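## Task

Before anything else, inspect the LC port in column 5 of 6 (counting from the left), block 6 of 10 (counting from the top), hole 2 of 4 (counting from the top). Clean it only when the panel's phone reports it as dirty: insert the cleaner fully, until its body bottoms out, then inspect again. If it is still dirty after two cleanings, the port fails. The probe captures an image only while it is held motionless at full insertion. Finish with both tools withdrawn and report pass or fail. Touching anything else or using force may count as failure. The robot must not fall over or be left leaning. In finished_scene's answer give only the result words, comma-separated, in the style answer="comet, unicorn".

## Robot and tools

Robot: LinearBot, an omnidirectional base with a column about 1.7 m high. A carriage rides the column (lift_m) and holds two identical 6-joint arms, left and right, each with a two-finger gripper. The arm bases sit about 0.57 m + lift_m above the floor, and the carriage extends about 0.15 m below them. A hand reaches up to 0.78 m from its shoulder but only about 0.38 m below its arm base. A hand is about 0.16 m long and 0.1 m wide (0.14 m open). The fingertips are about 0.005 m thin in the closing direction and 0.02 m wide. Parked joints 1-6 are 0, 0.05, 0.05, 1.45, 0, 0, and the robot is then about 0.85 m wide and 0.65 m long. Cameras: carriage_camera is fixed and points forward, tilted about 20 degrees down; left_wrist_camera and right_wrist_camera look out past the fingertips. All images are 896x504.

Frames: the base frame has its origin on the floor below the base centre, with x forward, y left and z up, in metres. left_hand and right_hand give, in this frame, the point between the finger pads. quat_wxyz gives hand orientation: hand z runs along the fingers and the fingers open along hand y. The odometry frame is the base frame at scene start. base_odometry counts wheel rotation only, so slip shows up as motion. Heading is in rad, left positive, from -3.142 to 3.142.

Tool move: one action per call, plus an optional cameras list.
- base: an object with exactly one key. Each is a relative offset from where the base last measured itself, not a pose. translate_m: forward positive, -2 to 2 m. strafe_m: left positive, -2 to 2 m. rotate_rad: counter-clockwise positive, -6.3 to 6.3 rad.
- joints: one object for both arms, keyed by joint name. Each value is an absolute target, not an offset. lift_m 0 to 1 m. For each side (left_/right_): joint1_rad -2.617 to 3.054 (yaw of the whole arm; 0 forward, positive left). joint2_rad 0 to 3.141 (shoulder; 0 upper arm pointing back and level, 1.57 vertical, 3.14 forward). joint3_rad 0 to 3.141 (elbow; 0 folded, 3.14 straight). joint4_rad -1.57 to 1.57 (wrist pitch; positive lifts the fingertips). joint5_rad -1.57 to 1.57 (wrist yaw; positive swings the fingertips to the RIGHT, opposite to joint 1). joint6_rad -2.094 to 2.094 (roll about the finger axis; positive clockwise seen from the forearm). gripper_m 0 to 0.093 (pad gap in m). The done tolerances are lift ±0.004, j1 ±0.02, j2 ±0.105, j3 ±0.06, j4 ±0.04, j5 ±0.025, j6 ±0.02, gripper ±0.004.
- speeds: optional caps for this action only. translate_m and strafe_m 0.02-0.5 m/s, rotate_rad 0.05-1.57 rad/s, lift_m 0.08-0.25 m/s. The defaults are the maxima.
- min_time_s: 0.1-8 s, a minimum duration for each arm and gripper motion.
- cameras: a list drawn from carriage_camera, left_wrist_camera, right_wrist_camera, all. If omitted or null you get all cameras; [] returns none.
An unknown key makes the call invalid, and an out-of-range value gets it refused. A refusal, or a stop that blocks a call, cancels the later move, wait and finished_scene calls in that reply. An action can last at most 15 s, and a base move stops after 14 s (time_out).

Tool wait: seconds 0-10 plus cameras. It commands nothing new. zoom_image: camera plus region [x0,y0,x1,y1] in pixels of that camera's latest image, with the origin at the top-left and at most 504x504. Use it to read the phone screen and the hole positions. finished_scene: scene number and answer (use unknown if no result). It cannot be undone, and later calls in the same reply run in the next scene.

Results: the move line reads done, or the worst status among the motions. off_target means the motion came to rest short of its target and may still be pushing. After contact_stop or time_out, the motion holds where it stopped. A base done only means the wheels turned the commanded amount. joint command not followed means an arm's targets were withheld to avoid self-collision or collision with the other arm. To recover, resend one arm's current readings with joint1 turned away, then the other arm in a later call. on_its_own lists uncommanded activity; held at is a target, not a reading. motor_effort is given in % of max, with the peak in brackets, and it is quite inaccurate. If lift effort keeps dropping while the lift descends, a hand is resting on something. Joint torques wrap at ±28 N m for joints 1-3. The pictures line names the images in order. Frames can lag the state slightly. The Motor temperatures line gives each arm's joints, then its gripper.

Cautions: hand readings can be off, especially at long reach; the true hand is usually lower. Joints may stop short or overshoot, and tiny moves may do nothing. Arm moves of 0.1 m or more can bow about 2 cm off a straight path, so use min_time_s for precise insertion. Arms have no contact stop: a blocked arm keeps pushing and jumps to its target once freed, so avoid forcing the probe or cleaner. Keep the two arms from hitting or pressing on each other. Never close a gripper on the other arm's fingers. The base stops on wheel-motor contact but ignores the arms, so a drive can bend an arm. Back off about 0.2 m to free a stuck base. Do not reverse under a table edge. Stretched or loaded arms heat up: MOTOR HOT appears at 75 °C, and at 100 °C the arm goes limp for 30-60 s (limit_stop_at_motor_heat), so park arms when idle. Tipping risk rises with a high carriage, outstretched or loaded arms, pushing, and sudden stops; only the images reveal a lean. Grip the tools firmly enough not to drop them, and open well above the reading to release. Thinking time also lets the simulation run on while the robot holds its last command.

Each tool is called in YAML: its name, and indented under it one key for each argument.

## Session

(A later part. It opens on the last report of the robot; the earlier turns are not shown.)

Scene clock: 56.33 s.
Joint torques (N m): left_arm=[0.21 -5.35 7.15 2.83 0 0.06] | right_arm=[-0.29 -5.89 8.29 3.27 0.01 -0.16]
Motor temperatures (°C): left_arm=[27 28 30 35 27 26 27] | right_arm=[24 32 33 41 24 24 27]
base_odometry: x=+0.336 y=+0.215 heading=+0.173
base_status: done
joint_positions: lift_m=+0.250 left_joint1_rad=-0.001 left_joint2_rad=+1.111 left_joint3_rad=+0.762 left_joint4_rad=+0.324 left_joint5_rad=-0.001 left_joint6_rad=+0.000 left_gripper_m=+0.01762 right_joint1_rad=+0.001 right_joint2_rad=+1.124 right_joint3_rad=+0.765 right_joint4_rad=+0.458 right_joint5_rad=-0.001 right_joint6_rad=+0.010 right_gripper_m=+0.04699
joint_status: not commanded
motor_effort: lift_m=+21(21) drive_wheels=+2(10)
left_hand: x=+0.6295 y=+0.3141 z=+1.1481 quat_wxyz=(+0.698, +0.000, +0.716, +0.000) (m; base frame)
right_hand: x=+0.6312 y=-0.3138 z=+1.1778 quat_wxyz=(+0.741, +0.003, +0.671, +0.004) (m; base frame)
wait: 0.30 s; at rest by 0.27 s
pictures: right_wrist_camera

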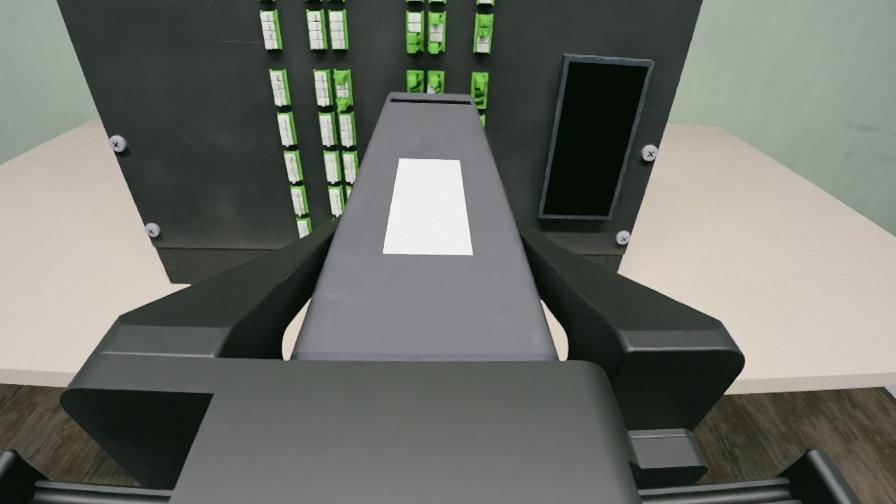

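move:
  base: {"translate_m": -0.011}
  speeds: {"translate_m": 0.02}
  cameras: []

wait:
  seconds: 0.3
  cameras: ["right_wrist_camera"]

zoom_image:
  camera: "right_wrist_camera"
  region: [408, 60, 448, 100]

Scene clock: 57.57 s.
Joint torques (N m): left_arm=[0.23 -5.18 7.28 2.75 -0.04 0.01] | right_arm=[-0.34 -5.94 8.36 3.25 0.02 -0.16]
Motor temperatures (°C): left_arm=[27 28 30 35 27 26 27] | right_arm=[24 32 33 42 24 24 27]
move: done
base_odometry: x=+0.325 y=+0.213 heading=+0.173
base_status: done
joint_positions: lift_m=+0.250 left_joint1_rad=-0.001 left_joint2_rad=+1.111 left_joint3_rad=+0.762 left_joint4_rad=+0.324 left_joint5_rad=-0.001 left_joint6_rad=+0.000 left_gripper_m=+0.01762 right_joint1_rad=+0.001 right_joint2_rad=+1.124 right_joint3_rad=+0.765 right_joint4_rad=+0.459 right_joint5_rad=-0.001 right_joint6_rad=+0.010 right_gripper_m=+0.04699
joint_status: not commanded
motor_effort: lift_m=+21(21) drive_wheels=+4(9)
left_hand: x=+0.6295 y=+0.3141 z=+1.1481 quat_wxyz=(+0.698, +0.000, +0.716, +0.000) (m; base frame)
right_hand: x=+0.6312 y=-0.3138 z=+1.1779 quat_wxyz=(+0.741, +0.003, +0.671, +0.004) (m; base frame)
pictures: none
No camera images: "cameras" was empty.

Scene clock: 57.87 s.
Joint torques (N m): left_arm=[0.08 -5.19 7.34 2.71 -0.07 0.02] | right_arm=[-0.31 -5.79 8.25 3.27 0.01 -0.16]
Motor temperatures (°C): left_arm=[27 28 30 35 27 26 27] | right_arm=[24 32 33 42 24 24 27]
base_odometry: x=+0.325 y=+0.213 heading=+0.173
base_status: done
joint_positions: lift_m=+0.250 left_joint1_rad=-0.001 left_joint2_rad=+1.111 left_joint3_rad=+0.762 left_joint4_rad=+0.324 left_joint5_rad=-0.001 left_joint6_rad=+0.000 left_gripper_m=+0.01762 right_joint1_rad=+0.001 right_joint2_rad=+1.124 right_joint3_rad=+0.765 right_joint4_rad=+0.459 right_joint5_rad=-0.001 right_joint6_rad=+0.010 right_gripper_m=+0.04699
joint_status: not commanded
motor_effort: lift_m=+21(21) drive_wheels=+4(9)
left_hand: x=+0.6295 y=+0.3141 z=+1.1481 quat_wxyz=(+0.698, +0.000, +0.716, +0.000) (m; base frame)
right_hand: x=+0.6312 y=-0.3138 z=+1.1779 quat_wxyz=(+0.741, +0.003, +0.671, +0.004) (m; base frame)
wait: 0.30 s; at rest by 0.27 s
pictures: right_wrist_camera

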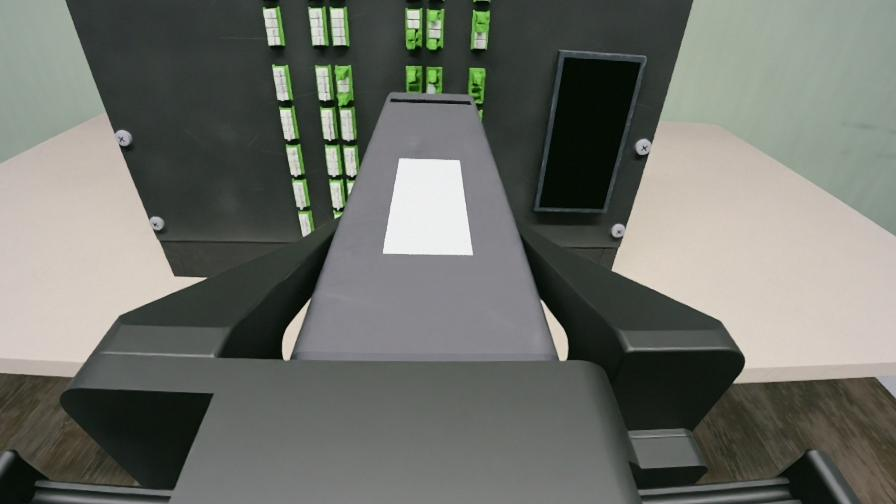

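Scaled by 12.600.

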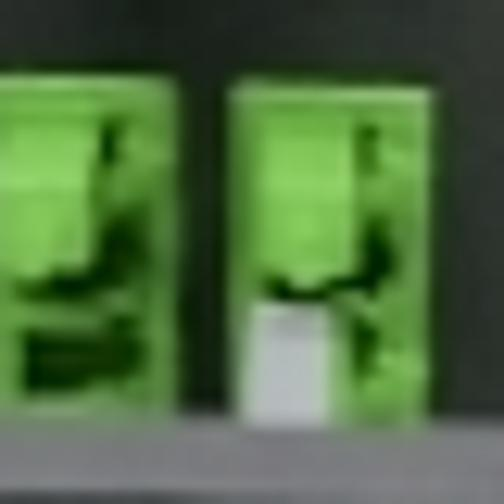

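move:
  base: {"rotate_rad": -0.002}
  cameras: []

move:
  base: {"translate_m": 0.004}
  speeds: {"translate_m": 0.02}
  cameras: []

wait:
  seconds: 0.3
  cameras: ["right_wrist_camera"]

zoom_image:
  camera: "right_wrist_camera"
  region: [408, 60, 448, 100]

Scene clock: 58.63 s.
Joint torques (N m): left_arm=[0.25 -5.12 7.31 2.77 -0.06 0.01] | right_arm=[-0.2 -5.9 8.34 3.26 0 -0.17]
Motor temperatures (°C): left_arm=[27 28 30 35 27 26 27] | right_arm=[24 32 33 42 24 24 27]
move: done
base_odometry: x=+0.325 y=+0.212 heading=+0.171
base_status: done
joint_positions: lift_m=+0.250 left_joint1_rad=-0.001 left_joint2_rad=+1.111 left_joint3_rad=+0.762 left_joint4_rad=+0.324 left_joint5_rad=+0.000 left_joint6_rad=+0.000 left_gripper_m=+0.01762 right_joint1_rad=+0.000 right_joint2_rad=+1.124 right_joint3_rad=+0.765 right_joint4_rad=+0.459 right_joint5_rad=+0.000 right_joint6_rad=+0.010 right_gripper_m=+0.04699
joint_status: not commanded
motor_effort: lift_m=+21(21) drive_wheels=+2(2)
left_hand: x=+0.6295 y=+0.3140 z=+1.1481 quat_wxyz=(+0.698, +0.000, +0.716, +0.000) (m; base frame)
right_hand: x=+0.6312 y=-0.3141 z=+1.1779 quat_wxyz=(+0.741, +0.003, +0.671, +0.004) (m; base frame)
pictures: none
No camera images: "cameras" was empty.

Scene clock: 59.20 s.
Joint torques (N m): left_arm=[0.16 -5.04 7.42 2.77 -0.06 0.05] | right_arm=[-0.25 -5.9 8.29 3.26 0.01 -0.16]
Motor temperatures (°C): left_arm=[27 28 30 35 27 26 27] | right_arm=[24 32 33 42 24 24 27]
move: done
base_odometry: x=+0.329 y=+0.213 heading=+0.171
base_status: done
joint_positions: lift_m=+0.250 left_joint1_rad=-0.001 left_joint2_rad=+1.111 left_joint3_rad=+0.762 left_joint4_rad=+0.324 left_joint5_rad=+0.000 left_joint6_rad=+0.000 left_gripper_m=+0.01762 right_joint1_rad=+0.000 right_joint2_rad=+1.124 right_joint3_rad=+0.765 right_joint4_rad=+0.459 right_joint5_rad=+0.000 right_joint6_rad=+0.010 right_gripper_m=+0.04699
joint_status: not commanded
motor_effort: lift_m=+21(21) drive_wheels=-2(9)
left_hand: x=+0.6295 y=+0.3140 z=+1.1482 quat_wxyz=(+0.698, +0.000, +0.716, +0.000) (m; base frame)
right_hand: x=+0.6312 y=-0.3141 z=+1.1779 quat_wxyz=(+0.741, +0.003, +0.671, +0.004) (m; base frame)
pictures: none
No camera images: "cameras" was empty.

Scene clock: 59.50 s.
Joint torques (N m): left_arm=[0.01 -5.26 7.39 2.77 -0.09 0] | right_arm=[-0.25 -5.85 8.25 3.27 0.01 -0.16]
Motor temperatures (°C): left_arm=[27 28 30 35 27 26 27] | right_arm=[24 32 33 42 24 24 27]
base_odometry: x=+0.329 y=+0.213 heading=+0.171
base_status: done
joint_positions: lift_m=+0.250 left_joint1_rad=-0.001 left_joint2_rad=+1.111 left_joint3_rad=+0.762 left_joint4_rad=+0.324 left_joint5_rad=+0.000 left_joint6_rad=+0.000 left_gripper_m=+0.01762 right_joint1_rad=+0.000 right_joint2_rad=+1.124 right_joint3_rad=+0.765 right_joint4_rad=+0.459 right_joint5_rad=+0.000 right_joint6_rad=+0.010 right_gripper_m=+0.04699
joint_status: not commanded
motor_effort: lift_m=+21(21) drive_wheels=-2(9)
left_hand: x=+0.6295 y=+0.3140 z=+1.1482 quat_wxyz=(+0.698, +0.000, +0.716, +0.000) (m; base frame)
right_hand: x=+0.6312 y=-0.3141 z=+1.1779 quat_wxyz=(+0.741, +0.003, +0.671, +0.004) (m; base frame)
wait: 0.30 s; at rest by 0.27 s
pictures: right_wrist_camera

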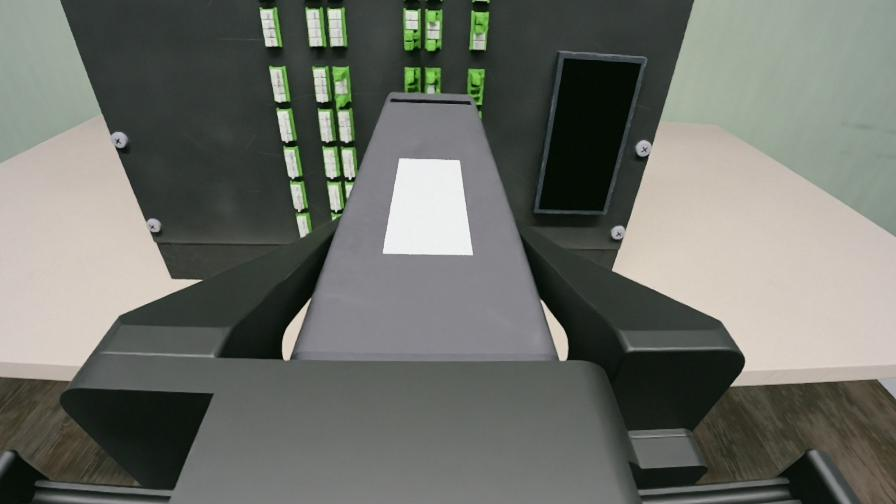

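Scaled by 12.600.

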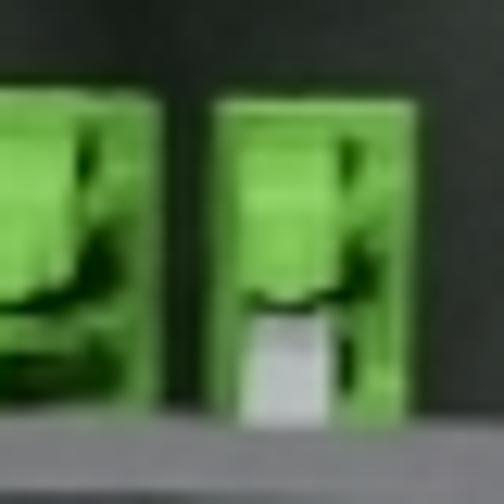

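move:
  base: {"translate_m": 0.004}
  speeds: {"translate_m": 0.02}
  cameras: []

wait:
  seconds: 0.3
  cameras: ["right_wrist_camera"]

zoom_image:
  camera: "right_wrist_camera"
  region: [408, 60, 448, 100]

move:
  base: {"translate_m": 0.003}
  speeds: {"translate_m": 0.02}
  cameras: []

wait:
  seconds: 0.3
  cameras: ["right_wrist_camera"]

zoom_image:
  camera: "right_wrist_camera"
  region: [408, 60, 448, 100]

Scene clock: 60.33 s.
Joint torques (N m): left_arm=[0.38 -5.26 7.35 2.76 -0.08 0.03] | right_arm=[-0.31 -5.87 8.32 3.25 0.01 -0.16]
Motor temperatures (°C): left_arm=[27 28 30 35 27 26 27] | right_arm=[24 32 33 42 24 24 27]
move: done
base_odometry: x=+0.333 y=+0.214 heading=+0.171
base_status: done
joint_positions: lift_m=+0.250 left_joint1_rad=-0.001 left_joint2_rad=+1.111 left_joint3_rad=+0.762 left_joint4_rad=+0.324 left_joint5_rad=+0.000 left_joint6_rad=+0.000 left_gripper_m=+0.01762 right_joint1_rad=+0.000 right_joint2_rad=+1.124 right_joint3_rad=+0.765 right_joint4_rad=+0.459 right_joint5_rad=+0.000 right_joint6_rad=+0.010 right_gripper_m=+0.04699
joint_status: not commanded
motor_effort: lift_m=+21(21) drive_wheels=-2(9)
left_hand: x=+0.6295 y=+0.3140 z=+1.1482 quat_wxyz=(+0.698, +0.000, +0.716, +0.000) (m; base frame)
right_hand: x=+0.6312 y=-0.3141 z=+1.1779 quat_wxyz=(+0.741, +0.003, +0.671, +0.004) (m; base frame)
pictures: none
No camera images: "cameras" was empty.

Scene clock: 60.63 s.
Joint torques (N m): left_arm=[0.28 -5.11 7.36 2.75 -0.03 -0.02] | right_arm=[-0.23 -5.82 8.38 3.28 0.01 -0.16]
Motor temperatures (°C): left_arm=[27 28 30 35 27 26 27] | right_arm=[24 32 33 42 24 24 27]
base_odometry: x=+0.333 y=+0.214 heading=+0.171
base_status: done
joint_positions: lift_m=+0.250 left_joint1_rad=-0.001 left_joint2_rad=+1.111 left_joint3_rad=+0.762 left_joint4_rad=+0.324 left_joint5_rad=+0.000 left_joint6_rad=+0.000 left_gripper_m=+0.01762 right_joint1_rad=+0.000 right_joint2_rad=+1.124 right_joint3_rad=+0.765 right_joint4_rad=+0.459 right_joint5_rad=+0.000 right_joint6_rad=+0.010 right_gripper_m=+0.04699
joint_status: not commanded
motor_effort: lift_m=+21(21) drive_wheels=-2(9)
left_hand: x=+0.6295 y=+0.3140 z=+1.1482 quat_wxyz=(+0.698, +0.000, +0.716, +0.000) (m; base frame)
right_hand: x=+0.6312 y=-0.3141 z=+1.1779 quat_wxyz=(+0.741, +0.003, +0.671, +0.004) (m; base frame)
wait: 0.30 s; at rest by 0.27 s
pictures: right_wrist_camera

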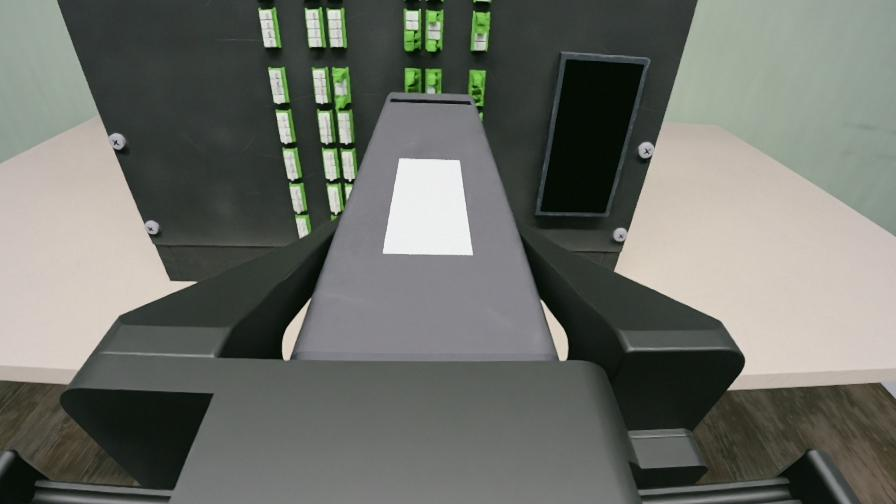

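Scaled by 12.600.

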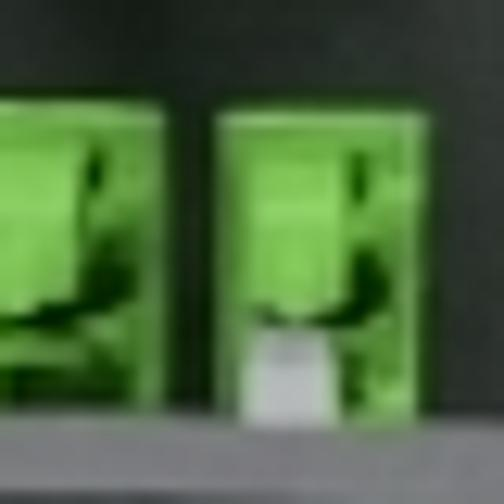

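Scene clock: 61.27 s.
Joint torques (N m): left_arm=[0.38 -5.08 7.34 2.82 -0.09 -0.02] | right_arm=[-0.28 -5.9 8.28 3.28 0 -0.16]
Motor temperatures (°C): left_arm=[27 28 30 35 27 26 27] | right_arm=[24 32 33 42 24 24 27]
move: done
base_odometry: x=+0.336 y=+0.215 heading=+0.172
base_status: done
joint_positions: lift_m=+0.250 left_joint1_rad=-0.001 left_joint2_rad=+1.111 left_joint3_rad=+0.762 left_joint4_rad=+0.324 left_joint5_rad=+0.000 left_joint6_rad=+0.000 left_gripper_m=+0.01762 right_joint1_rad=+0.000 right_joint2_rad=+1.124 right_joint3_rad=+0.765 right_joint4_rad=+0.459 right_joint5_rad=+0.000 right_joint6_rad=+0.010 right_gripper_m=+0.04699
joint_status: not commanded
motor_effort: lift_m=+21(21) drive_wheels=-2(10)
left_hand: x=+0.6295 y=+0.3140 z=+1.1482 quat_wxyz=(+0.698, +0.000, +0.716, +0.000) (m; base frame)
right_hand: x=+0.6312 y=-0.3141 z=+1.1779 quat_wxyz=(+0.741, +0.003, +0.671, +0.004) (m; base frame)
pictures: none
No camera images: "cameras" was empty.

Scene clock: 61.57 s.
Joint torques (N m): left_arm=[0.27 -5.12 7.39 2.77 -0.09 0] | right_arm=[-0.25 -5.82 8.29 3.25 0.01 -0.16]
Motor temperatures (°C): left_arm=[27 28 30 35 27 26 28] | right_arm=[24 32 33 42 24 24 27]
base_odometry: x=+0.336 y=+0.215 heading=+0.172
base_status: done
joint_positions: lift_m=+0.250 left_joint1_rad=-0.001 left_joint2_rad=+1.111 left_joint3_rad=+0.762 left_joint4_rad=+0.324 left_joint5_rad=+0.000 left_joint6_rad=+0.000 left_gripper_m=+0.01762 right_joint1_rad=+0.000 right_joint2_rad=+1.124 right_joint3_rad=+0.765 right_joint4_rad=+0.459 right_joint5_rad=+0.000 right_joint6_rad=+0.010 right_gripper_m=+0.04699
joint_status: not commanded
motor_effort: lift_m=+21(21) drive_wheels=+2(10)
left_hand: x=+0.6295 y=+0.3140 z=+1.1482 quat_wxyz=(+0.698, +0.000, +0.716, +0.000) (m; base frame)
right_hand: x=+0.6312 y=-0.3141 z=+1.1779 quat_wxyz=(+0.741, +0.003, +0.671, +0.004) (m; base frame)
wait: 0.30 s; at rest by 0.27 s
pictures: right_wrist_camera

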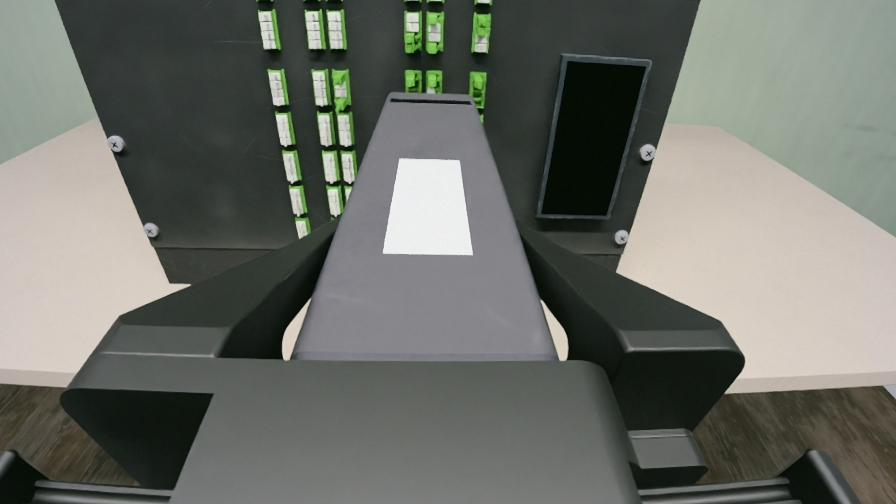

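Scaled by 12.600.

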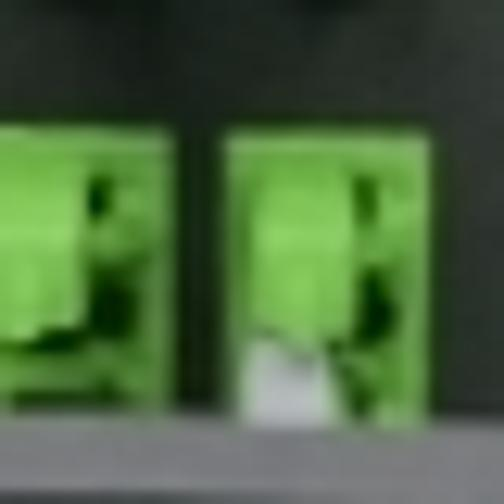

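move:
  base: {"translate_m": -0.004}
  speeds: {"translate_m": 0.02}
  cameras: []

move:
  base: {"rotate_rad": -0.002}
  cameras: []

move:
  base: {"translate_m": 0.004}
  speeds: {"translate_m": 0.02}
  cameras: []

wait:
  seconds: 0.3
  cameras: ["right_wrist_camera"]

zoom_image:
  camera: "right_wrist_camera"
  region: [408, 60, 448, 100]

Scene clock: 62.60 s.
Joint torques (N m): left_arm=[0.32 -5.3 7.36 2.77 -0.07 0.03] | right_arm=[-0.25 -5.91 8.38 3.28 0 -0.16]
Motor temperatures (°C): left_arm=[27 28 30 35 27 26 28] | right_arm=[24 32 33 42 24 24 27]
move: done
base_odometry: x=+0.332 y=+0.214 heading=+0.172
base_status: done
joint_positions: lift_m=+0.250 left_joint1_rad=-0.001 left_joint2_rad=+1.111 left_joint3_rad=+0.762 left_joint4_rad=+0.324 left_joint5_rad=+0.000 left_joint6_rad=+0.000 left_gripper_m=+0.01762 right_joint1_rad=+0.000 right_joint2_rad=+1.124 right_joint3_rad=+0.765 right_joint4_rad=+0.459 right_joint5_rad=+0.000 right_joint6_rad=+0.010 right_gripper_m=+0.04699
joint_status: not commanded
motor_effort: lift_m=+21(21) drive_wheels=+1(8)
left_hand: x=+0.6295 y=+0.3140 z=+1.1482 quat_wxyz=(+0.698, +0.000, +0.716, +0.000) (m; base frame)
right_hand: x=+0.6312 y=-0.3141 z=+1.1779 quat_wxyz=(+0.741, +0.003, +0.671, +0.004) (m; base frame)
pictures: none
No camera images: "cameras" was empty.

Scene clock: 63.00 s.
Joint torques (N m): left_arm=[0.18 -5.37 7.41 2.74 -0.1 0.01] | right_arm=[-0.2 -5.9 8.31 3.27 0.01 -0.16]
Motor temperatures (°C): left_arm=[27 28 31 35 27 26 28] | right_arm=[24 32 33 42 24 24 27]
move: done
base_odometry: x=+0.332 y=+0.214 heading=+0.170
base_status: done
joint_positions: lift_m=+0.250 left_joint1_rad=-0.001 left_joint2_rad=+1.111 left_joint3_rad=+0.762 left_joint4_rad=+0.324 left_joint5_rad=+0.000 left_joint6_rad=+0.000 left_gripper_m=+0.01762 right_joint1_rad=+0.000 right_joint2_rad=+1.124 right_joint3_rad=+0.765 right_joint4_rad=+0.459 right_joint5_rad=+0.000 right_joint6_rad=+0.010 right_gripper_m=+0.04699
joint_status: not commanded
motor_effort: lift_m=+21(21) drive_wheels=+5(5)
left_hand: x=+0.6295 y=+0.3140 z=+1.1482 quat_wxyz=(+0.698, +0.000, +0.716, +0.000) (m; base frame)
right_hand: x=+0.6312 y=-0.3141 z=+1.1779 quat_wxyz=(+0.741, +0.003, +0.671, +0.004) (m; base frame)
pictures: none
No camera images: "cameras" was empty.

Scene clock: 63.57 s.
Joint torques (N m): left_arm=[0.23 -4.98 7.35 2.74 -0.09 0] | right_arm=[-0.25 -5.82 8.27 3.26 0.01 -0.16]
Motor temperatures (°C): left_arm=[27 28 31 35 27 26 28] | right_arm=[24 31 33 42 24 24 27]
move: done
base_odometry: x=+0.336 y=+0.215 heading=+0.171
base_status: done
joint_positions: lift_m=+0.250 left_joint1_rad=-0.001 left_joint2_rad=+1.111 left_joint3_rad=+0.762 left_joint4_rad=+0.325 left_joint5_rad=+0.000 left_joint6_rad=+0.000 left_gripper_m=+0.01762 right_joint1_rad=+0.000 right_joint2_rad=+1.124 right_joint3_rad=+0.765 right_joint4_rad=+0.459 right_joint5_rad=+0.000 right_joint6_rad=+0.010 right_gripper_m=+0.04699
joint_status: not commanded
motor_effort: lift_m=+21(21) drive_wheels=-4(11)
left_hand: x=+0.6295 y=+0.3140 z=+1.1483 quat_wxyz=(+0.698, +0.000, +0.716, +0.000) (m; base frame)
right_hand: x=+0.6312 y=-0.3141 z=+1.1779 quat_wxyz=(+0.741, +0.003, +0.671, +0.004) (m; base frame)
pictures: none
No camera images: "cameras" was empty.

Scene clock: 63.87 s.
Joint torques (N m): left_arm=[0.14 -5.33 7.28 2.76 -0.08 -0.03] | right_arm=[-0.28 -5.93 8.36 3.26 0.01 -0.16]
Motor temperatures (°C): left_arm=[27 28 31 35 27 26 28] | right_arm=[24 31 33 42 24 24 27]
base_odometry: x=+0.336 y=+0.215 heading=+0.171
base_status: done
joint_positions: lift_m=+0.250 left_joint1_rad=-0.001 left_joint2_rad=+1.111 left_joint3_rad=+0.762 left_joint4_rad=+0.325 left_joint5_rad=+0.000 left_joint6_rad=+0.000 left_gripper_m=+0.01762 right_joint1_rad=+0.000 right_joint2_rad=+1.124 right_joint3_rad=+0.765 right_joint4_rad=+0.459 right_joint5_rad=+0.000 right_joint6_rad=+0.010 right_gripper_m=+0.04699
joint_status: not commanded
motor_effort: lift_m=+21(21) drive_wheels=-4(11)
left_hand: x=+0.6295 y=+0.3140 z=+1.1483 quat_wxyz=(+0.698, +0.000, +0.716, +0.000) (m; base frame)
right_hand: x=+0.6312 y=-0.3141 z=+1.1779 quat_wxyz=(+0.741, +0.003, +0.671, +0.004) (m; base frame)
wait: 0.30 s; at rest by 0.27 s
pictures: right_wrist_camera

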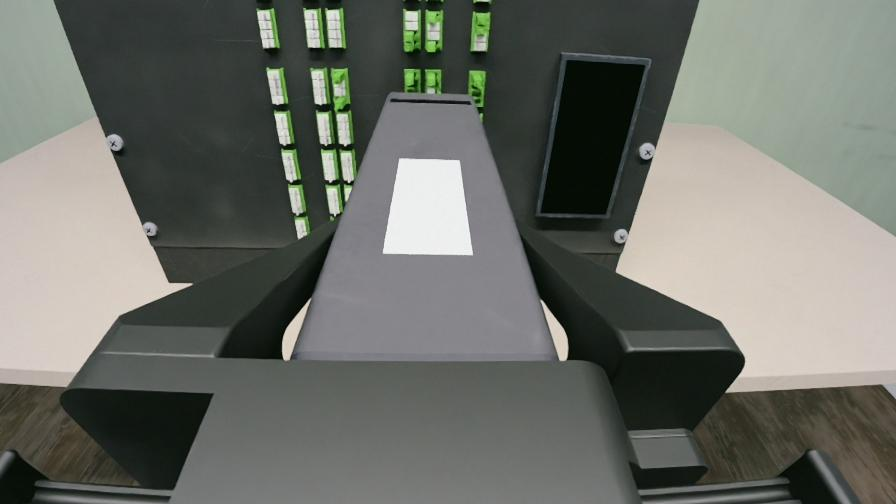

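Scaled by 12.600.

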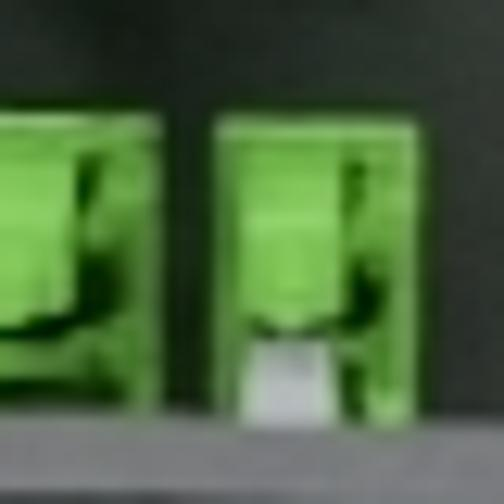

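move:
  base: {"translate_m": 0.004}
  speeds: {"translate_m": 0.02}
  cameras: []

wait:
  seconds: 0.3
  cameras: ["right_wrist_camera"]

zoom_image:
  camera: "right_wrist_camera"
  region: [408, 60, 448, 100]

Scene clock: 64.60 s.
Joint torques (N m): left_arm=[0.1 -5.31 7.45 2.74 -0.07 0.03] | right_arm=[-0.24 -5.86 8.29 3.25 0.01 -0.16]
Motor temperatures (°C): left_arm=[27 28 31 35 27 26 28] | right_arm=[24 31 33 42 24 24 27]
move: done
base_odometry: x=+0.340 y=+0.216 heading=+0.171
base_status: done
joint_positions: lift_m=+0.250 left_joint1_rad=-0.001 left_joint2_rad=+1.111 left_joint3_rad=+0.762 left_joint4_rad=+0.325 left_joint5_rad=+0.000 left_joint6_rad=+0.000 left_gripper_m=+0.01762 right_joint1_rad=+0.000 right_joint2_rad=+1.124 right_joint3_rad=+0.765 right_joint4_rad=+0.459 right_joint5_rad=+0.000 right_joint6_rad=+0.010 right_gripper_m=+0.04699
joint_status: not commanded
motor_effort: lift_m=+21(21) drive_wheels=-4(10)
left_hand: x=+0.6295 y=+0.3140 z=+1.1483 quat_wxyz=(+0.698, +0.000, +0.716, +0.000) (m; base frame)
right_hand: x=+0.6312 y=-0.3141 z=+1.1779 quat_wxyz=(+0.741, +0.003, +0.671, +0.004) (m; base frame)
pictures: none
No camera images: "cameras" was empty.

Scene clock: 64.90 s.
Joint torques (N m): left_arm=[0.2 -5.09 7.39 2.75 -0.11 -0.01] | right_arm=[-0.25 -5.91 8.31 3.27 0.01 -0.15]
Motor temperatures (°C): left_arm=[27 28 31 35 27 26 28] | right_arm=[24 31 33 42 24 24 27]
base_odometry: x=+0.340 y=+0.216 heading=+0.171
base_status: done
joint_positions: lift_m=+0.250 left_joint1_rad=-0.001 left_joint2_rad=+1.111 left_joint3_rad=+0.762 left_joint4_rad=+0.325 left_joint5_rad=+0.000 left_joint6_rad=+0.000 left_gripper_m=+0.01762 right_joint1_rad=+0.000 right_joint2_rad=+1.124 right_joint3_rad=+0.765 right_joint4_rad=+0.459 right_joint5_rad=+0.000 right_joint6_rad=+0.010 right_gripper_m=+0.04699
joint_status: not commanded
motor_effort: lift_m=+21(21) drive_wheels=-3(10)
left_hand: x=+0.6295 y=+0.3140 z=+1.1483 quat_wxyz=(+0.698, +0.000, +0.716, +0.000) (m; base frame)
right_hand: x=+0.6312 y=-0.3141 z=+1.1779 quat_wxyz=(+0.741, +0.003, +0.671, +0.004) (m; base frame)
wait: 0.30 s; at rest by 0.27 s
pictures: right_wrist_camera

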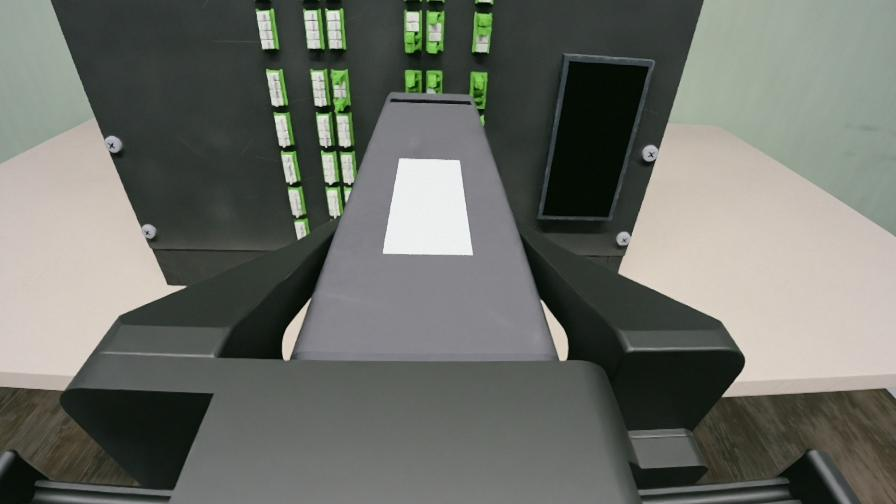

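Scaled by 12.600.

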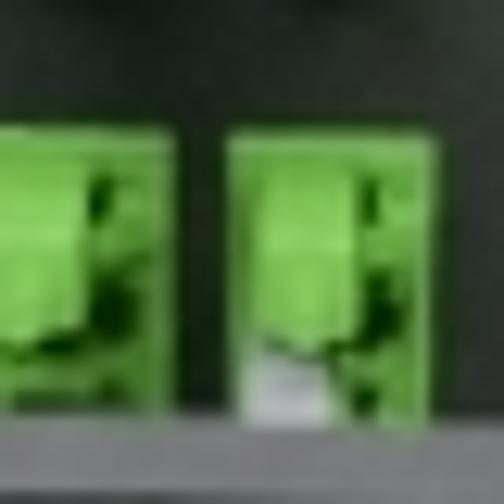

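move:
  base: {"translate_m": -0.004}
  speeds: {"translate_m": 0.02}
  cameras: []

wait:
  seconds: 0.3
  cameras: ["right_wrist_camera"]

zoom_image:
  camera: "right_wrist_camera"
  region: [408, 60, 448, 100]

move:
  base: {"translate_m": 0.004}
  speeds: {"translate_m": 0.02}
  cameras: []

wait:
  seconds: 0.3
  cameras: ["right_wrist_camera"]

zoom_image:
  camera: "right_wrist_camera"
  region: [408, 60, 448, 100]

Scene clock: 65.80 s.
Joint torques (N m): left_arm=[0.21 -4.94 7.42 2.81 -0.02 -0.02] | right_arm=[-0.25 -5.87 8.27 3.28 0.01 -0.16]
Motor temperatures (°C): left_arm=[27 28 31 35 27 26 28] | right_arm=[24 31 33 42 24 24 27]
move: done
base_odometry: x=+0.336 y=+0.215 heading=+0.171
base_status: done
joint_positions: lift_m=+0.250 left_joint1_rad=-0.001 left_joint2_rad=+1.111 left_joint3_rad=+0.762 left_joint4_rad=+0.325 left_joint5_rad=+0.000 left_joint6_rad=+0.000 left_gripper_m=+0.01762 right_joint1_rad=+0.000 right_joint2_rad=+1.124 right_joint3_rad=+0.765 right_joint4_rad=+0.459 right_joint5_rad=+0.000 right_joint6_rad=+0.010 right_gripper_m=+0.04699
joint_status: not commanded
motor_effort: lift_m=+21(21) drive_wheels=+2(9)
left_hand: x=+0.6295 y=+0.3140 z=+1.1484 quat_wxyz=(+0.698, +0.000, +0.716, +0.000) (m; base frame)
right_hand: x=+0.6312 y=-0.3141 z=+1.1779 quat_wxyz=(+0.741, +0.003, +0.671, +0.004) (m; base frame)
pictures: none
No camera images: "cameras" was empty.

Scene clock: 66.10 s.
Joint torques (N m): left_arm=[0.21 -5.03 7.38 2.75 -0.11 0.02] | right_arm=[-0.31 -5.91 8.34 3.27 0 -0.16]
Motor temperatures (°C): left_arm=[27 28 31 35 27 26 28] | right_arm=[24 31 33 42 24 24 27]
base_odometry: x=+0.336 y=+0.215 heading=+0.171
base_status: done
joint_positions: lift_m=+0.250 left_joint1_rad=-0.001 left_joint2_rad=+1.111 left_joint3_rad=+0.762 left_joint4_rad=+0.325 left_joint5_rad=+0.000 left_joint6_rad=+0.000 left_gripper_m=+0.01762 right_joint1_rad=+0.000 right_joint2_rad=+1.124 right_joint3_rad=+0.765 right_joint4_rad=+0.459 right_joint5_rad=+0.000 right_joint6_rad=+0.010 right_gripper_m=+0.04699
joint_status: not commanded
motor_effort: lift_m=+21(21) drive_wheels=+2(9)
left_hand: x=+0.6295 y=+0.3140 z=+1.1484 quat_wxyz=(+0.698, +0.000, +0.716, +0.000) (m; base frame)
right_hand: x=+0.6312 y=-0.3141 z=+1.1779 quat_wxyz=(+0.741, +0.003, +0.671, +0.004) (m; base frame)
wait: 0.30 s; at rest by 0.27 s
pictures: right_wrist_camera

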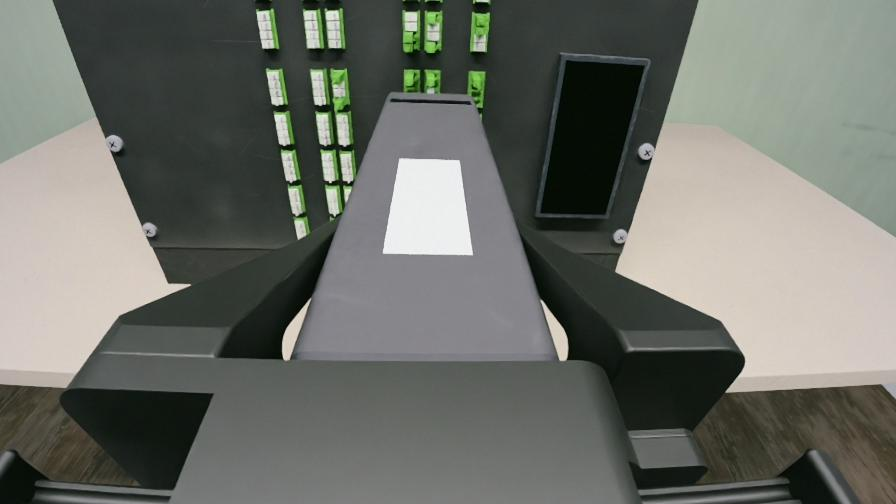

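Scaled by 12.600.

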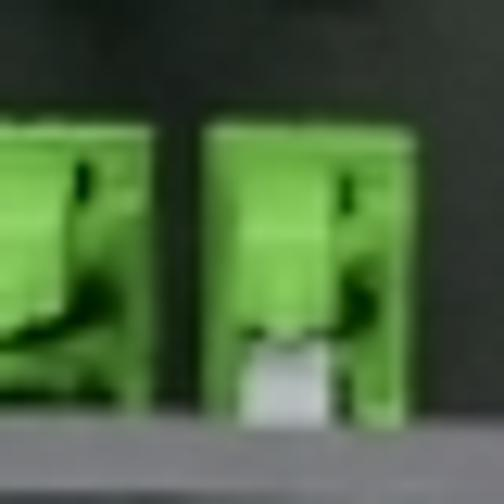

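Scene clock: 66.67 s.
Joint torques (N m): left_arm=[0.16 -4.98 7.49 2.77 -0.11 -0.02] | right_arm=[-0.29 -5.89 8.31 3.27 0.01 -0.16]
Motor temperatures (°C): left_arm=[27 28 31 35 27 26 28] | right_arm=[24 31 33 42 24 24 27]
move: done
base_odometry: x=+0.340 y=+0.216 heading=+0.172
base_status: done
joint_positions: lift_m=+0.250 left_joint1_rad=-0.001 left_joint2_rad=+1.111 left_joint3_rad=+0.762 left_joint4_rad=+0.325 left_joint5_rad=+0.000 left_joint6_rad=+0.000 left_gripper_m=+0.01762 right_joint1_rad=+0.000 right_joint2_rad=+1.124 right_joint3_rad=+0.765 right_joint4_rad=+0.459 right_joint5_rad=+0.000 right_joint6_rad=+0.010 right_gripper_m=+0.04699
joint_status: not commanded
motor_effort: lift_m=+21(21) drive_wheels=-2(8)
left_hand: x=+0.6295 y=+0.3140 z=+1.1484 quat_wxyz=(+0.698, +0.000, +0.716, +0.000) (m; base frame)
right_hand: x=+0.6312 y=-0.3141 z=+1.1779 quat_wxyz=(+0.741, +0.003, +0.671, +0.004) (m; base frame)
pictures: none
No camera images: "cameras" was empty.

Scene clock: 66.97 s.
Joint torques (N m): left_arm=[0.32 -5.24 7.35 2.73 -0.01 -0.03] | right_arm=[-0.29 -6.01 8.29 3.27 0.01 -0.16]
Motor temperatures (°C): left_arm=[27 28 31 35 27 26 28] | right_arm=[24 31 33 42 24 24 27]
base_odometry: x=+0.340 y=+0.216 heading=+0.172
base_status: done
joint_positions: lift_m=+0.250 left_joint1_rad=-0.001 left_joint2_rad=+1.111 left_joint3_rad=+0.762 left_joint4_rad=+0.325 left_joint5_rad=+0.000 left_joint6_rad=+0.000 left_gripper_m=+0.01762 right_joint1_rad=+0.000 right_joint2_rad=+1.124 right_joint3_rad=+0.765 right_joint4_rad=+0.459 right_joint5_rad=+0.000 right_joint6_rad=+0.010 right_gripper_m=+0.04699
joint_status: not commanded
motor_effort: lift_m=+21(21) drive_wheels=-2(8)
left_hand: x=+0.6295 y=+0.3140 z=+1.1484 quat_wxyz=(+0.698, +0.000, +0.716, +0.000) (m; base frame)
right_hand: x=+0.6312 y=-0.3141 z=+1.1779 quat_wxyz=(+0.741, +0.003, +0.671, +0.004) (m; base frame)
wait: 0.30 s; at rest by 0.27 s
pictures: right_wrist_camera

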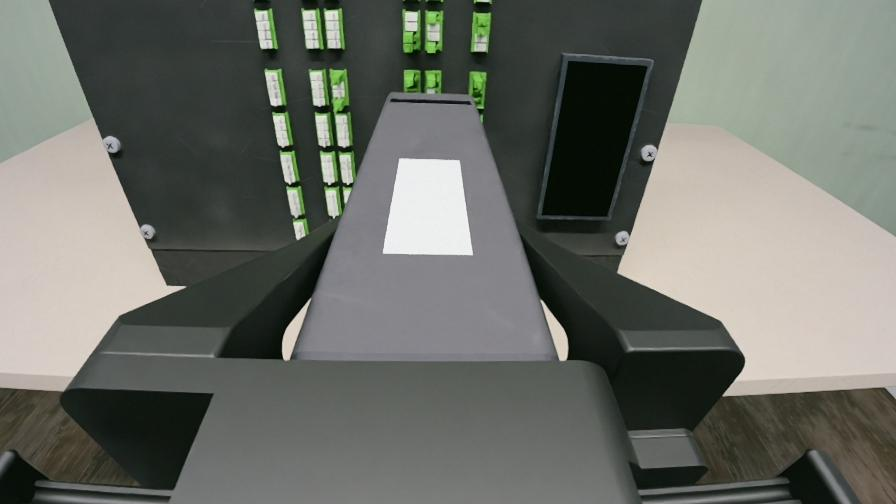

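Scaled by 12.600.

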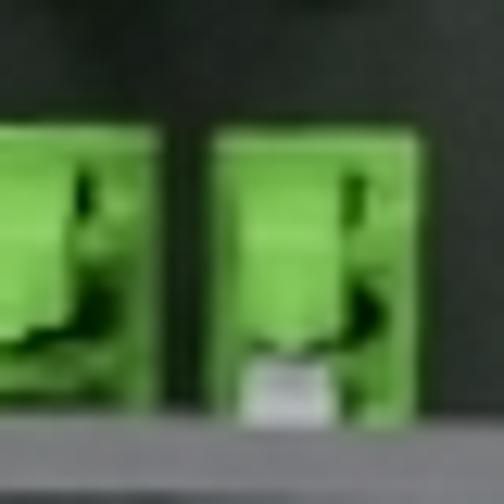

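move:
  base: {"translate_m": 0.004}
  speeds: {"translate_m": 0.02}
  cameras: []

wait:
  seconds: 0.3
  cameras: ["right_wrist_camera"]

zoom_image:
  camera: "right_wrist_camera"
  region: [408, 60, 448, 100]

Scene clock: 67.63 s.
Joint torques (N m): left_arm=[0.18 -5.22 7.46 2.77 -0.08 0.03] | right_arm=[-0.2 -5.89 8.29 3.27 0.01 -0.16]
Motor temperatures (°C): left_arm=[27 28 31 35 27 26 28] | right_arm=[24 31 33 43 24 24 27]
move: done
base_odometry: x=+0.344 y=+0.217 heading=+0.172
base_status: done
joint_positions: lift_m=+0.250 left_joint1_rad=-0.001 left_joint2_rad=+1.111 left_joint3_rad=+0.762 left_joint4_rad=+0.325 left_joint5_rad=+0.000 left_joint6_rad=+0.000 left_gripper_m=+0.01762 right_joint1_rad=+0.000 right_joint2_rad=+1.124 right_joint3_rad=+0.765 right_joint4_rad=+0.459 right_joint5_rad=+0.000 right_joint6_rad=+0.010 right_gripper_m=+0.04699
joint_status: not commanded
motor_effort: lift_m=+21(21) drive_wheels=-3(8)
left_hand: x=+0.6295 y=+0.3140 z=+1.1484 quat_wxyz=(+0.698, +0.000, +0.716, +0.000) (m; base frame)
right_hand: x=+0.6312 y=-0.3141 z=+1.1779 quat_wxyz=(+0.741, +0.003, +0.671, +0.004) (m; base frame)
pictures: none
No camera images: "cameras" was empty.

Scene clock: 67.93 s.
Joint torques (N m): left_arm=[0.06 -5.16 7.42 2.78 -0.07 -0.02] | right_arm=[-0.28 -5.9 8.31 3.27 0.01 -0.16]
Motor temperatures (°C): left_arm=[27 28 31 35 27 26 28] | right_arm=[24 31 33 43 24 24 27]
base_odometry: x=+0.344 y=+0.217 heading=+0.172
base_status: done
joint_positions: lift_m=+0.250 left_joint1_rad=-0.001 left_joint2_rad=+1.111 left_joint3_rad=+0.762 left_joint4_rad=+0.325 left_joint5_rad=+0.000 left_joint6_rad=+0.000 left_gripper_m=+0.01762 right_joint1_rad=+0.000 right_joint2_rad=+1.124 right_joint3_rad=+0.765 right_joint4_rad=+0.459 right_joint5_rad=+0.000 right_joint6_rad=+0.010 right_gripper_m=+0.04699
joint_status: not commanded
motor_effort: lift_m=+21(21) drive_wheels=-3(8)
left_hand: x=+0.6295 y=+0.3140 z=+1.1484 quat_wxyz=(+0.698, +0.000, +0.716, +0.000) (m; base frame)
right_hand: x=+0.6312 y=-0.3141 z=+1.1779 quat_wxyz=(+0.741, +0.003, +0.671, +0.004) (m; base frame)
wait: 0.30 s; at rest by 0.27 s
pictures: right_wrist_camera

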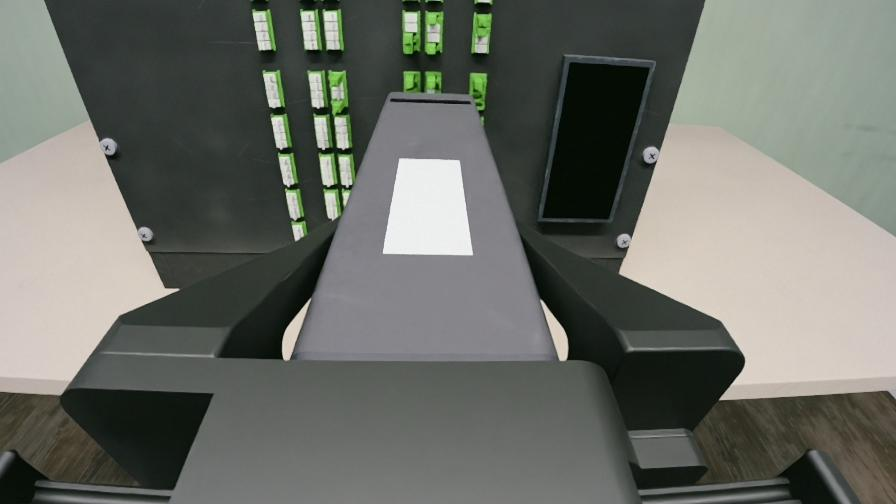

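Scaled by 12.600.

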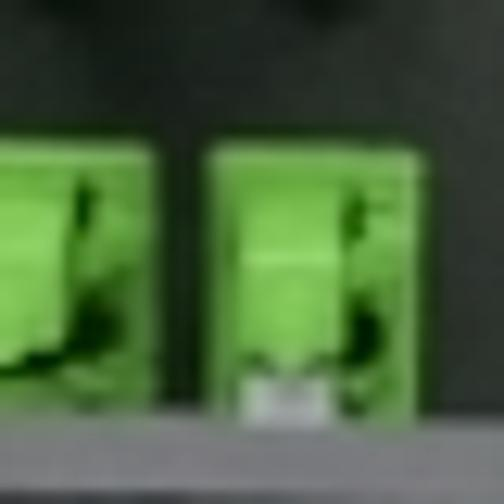

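move:
  base: {"translate_m": 0.004}
  speeds: {"translate_m": 0.02}
  cameras: []

wait:
  seconds: 0.3
  cameras: ["right_wrist_camera"]

zoom_image:
  camera: "right_wrist_camera"
  region: [408, 60, 448, 100]

Scene clock: 68.90 s.
Joint torques (N m): left_arm=[0.13 -5.22 7.51 2.74 -0.07 0.01] | right_arm=[-0.32 -5.9 8.31 3.26 0.01 -0.16]
Motor temperatures (°C): left_arm=[27 28 31 35 27 26 28] | right_arm=[24 31 33 43 24 24 27]
move: done
base_odometry: x=+0.347 y=+0.218 heading=+0.172
base_status: done
joint_positions: lift_m=+0.250 left_joint1_rad=-0.001 left_joint2_rad=+1.111 left_joint3_rad=+0.762 left_joint4_rad=+0.325 left_joint5_rad=+0.000 left_joint6_rad=+0.000 left_gripper_m=+0.01762 right_joint1_rad=+0.000 right_joint2_rad=+1.124 right_joint3_rad=+0.765 right_joint4_rad=+0.459 right_joint5_rad=+0.000 right_joint6_rad=+0.010 right_gripper_m=+0.04699
joint_status: not commanded
motor_effort: lift_m=+21(21) drive_wheels=-4(7)
left_hand: x=+0.6295 y=+0.3140 z=+1.1484 quat_wxyz=(+0.698, +0.000, +0.716, +0.000) (m; base frame)
right_hand: x=+0.6312 y=-0.3141 z=+1.1779 quat_wxyz=(+0.741, +0.003, +0.671, +0.004) (m; base frame)
pictures: none
No camera images: "cameras" was empty.

Scene clock: 69.20 s.
Joint torques (N m): left_arm=[0.28 -5.14 7.25 2.8 -0.07 0.02] | right_arm=[-0.29 -5.89 8.28 3.27 0.01 -0.16]
Motor temperatures (°C): left_arm=[27 28 31 35 27 26 28] | right_arm=[24 31 33 43 24 24 27]
base_odometry: x=+0.347 y=+0.218 heading=+0.172
base_status: done
joint_positions: lift_m=+0.250 left_joint1_rad=-0.001 left_joint2_rad=+1.111 left_joint3_rad=+0.762 left_joint4_rad=+0.325 left_joint5_rad=+0.000 left_joint6_rad=+0.000 left_gripper_m=+0.01762 right_joint1_rad=+0.000 right_joint2_rad=+1.124 right_joint3_rad=+0.765 right_joint4_rad=+0.459 right_joint5_rad=+0.000 right_joint6_rad=+0.010 right_gripper_m=+0.04699
joint_status: not commanded
motor_effort: lift_m=+21(21) drive_wheels=-3(7)
left_hand: x=+0.6295 y=+0.3140 z=+1.1484 quat_wxyz=(+0.698, +0.000, +0.716, +0.000) (m; base frame)
right_hand: x=+0.6312 y=-0.3141 z=+1.1779 quat_wxyz=(+0.741, +0.003, +0.671, +0.004) (m; base frame)
wait: 0.30 s; at rest by 0.27 s
pictures: right_wrist_camera

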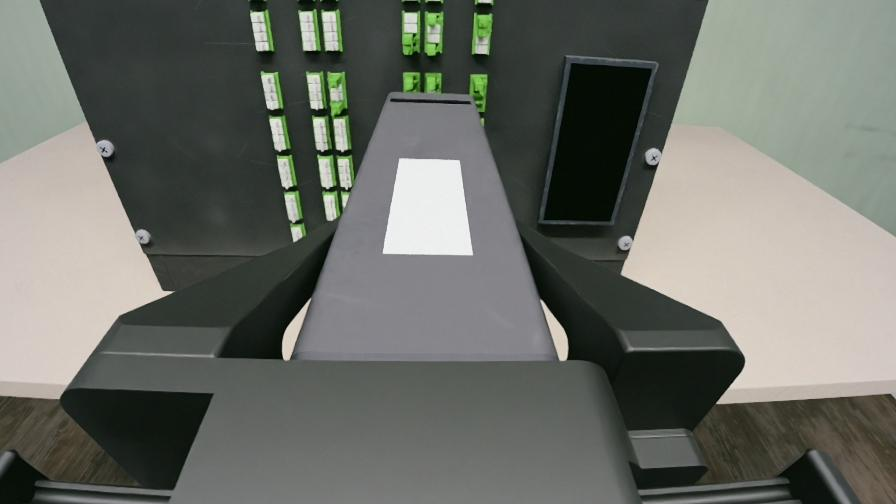

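Scaled by 12.600.

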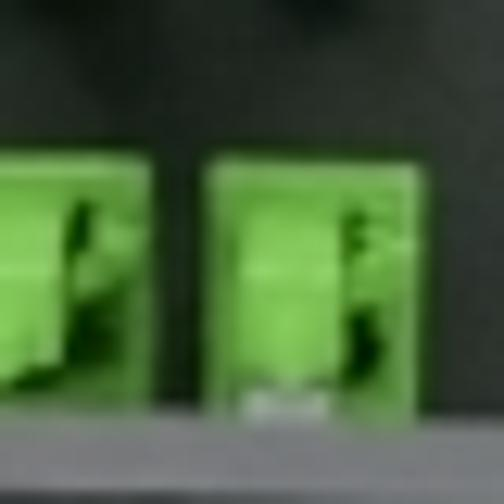

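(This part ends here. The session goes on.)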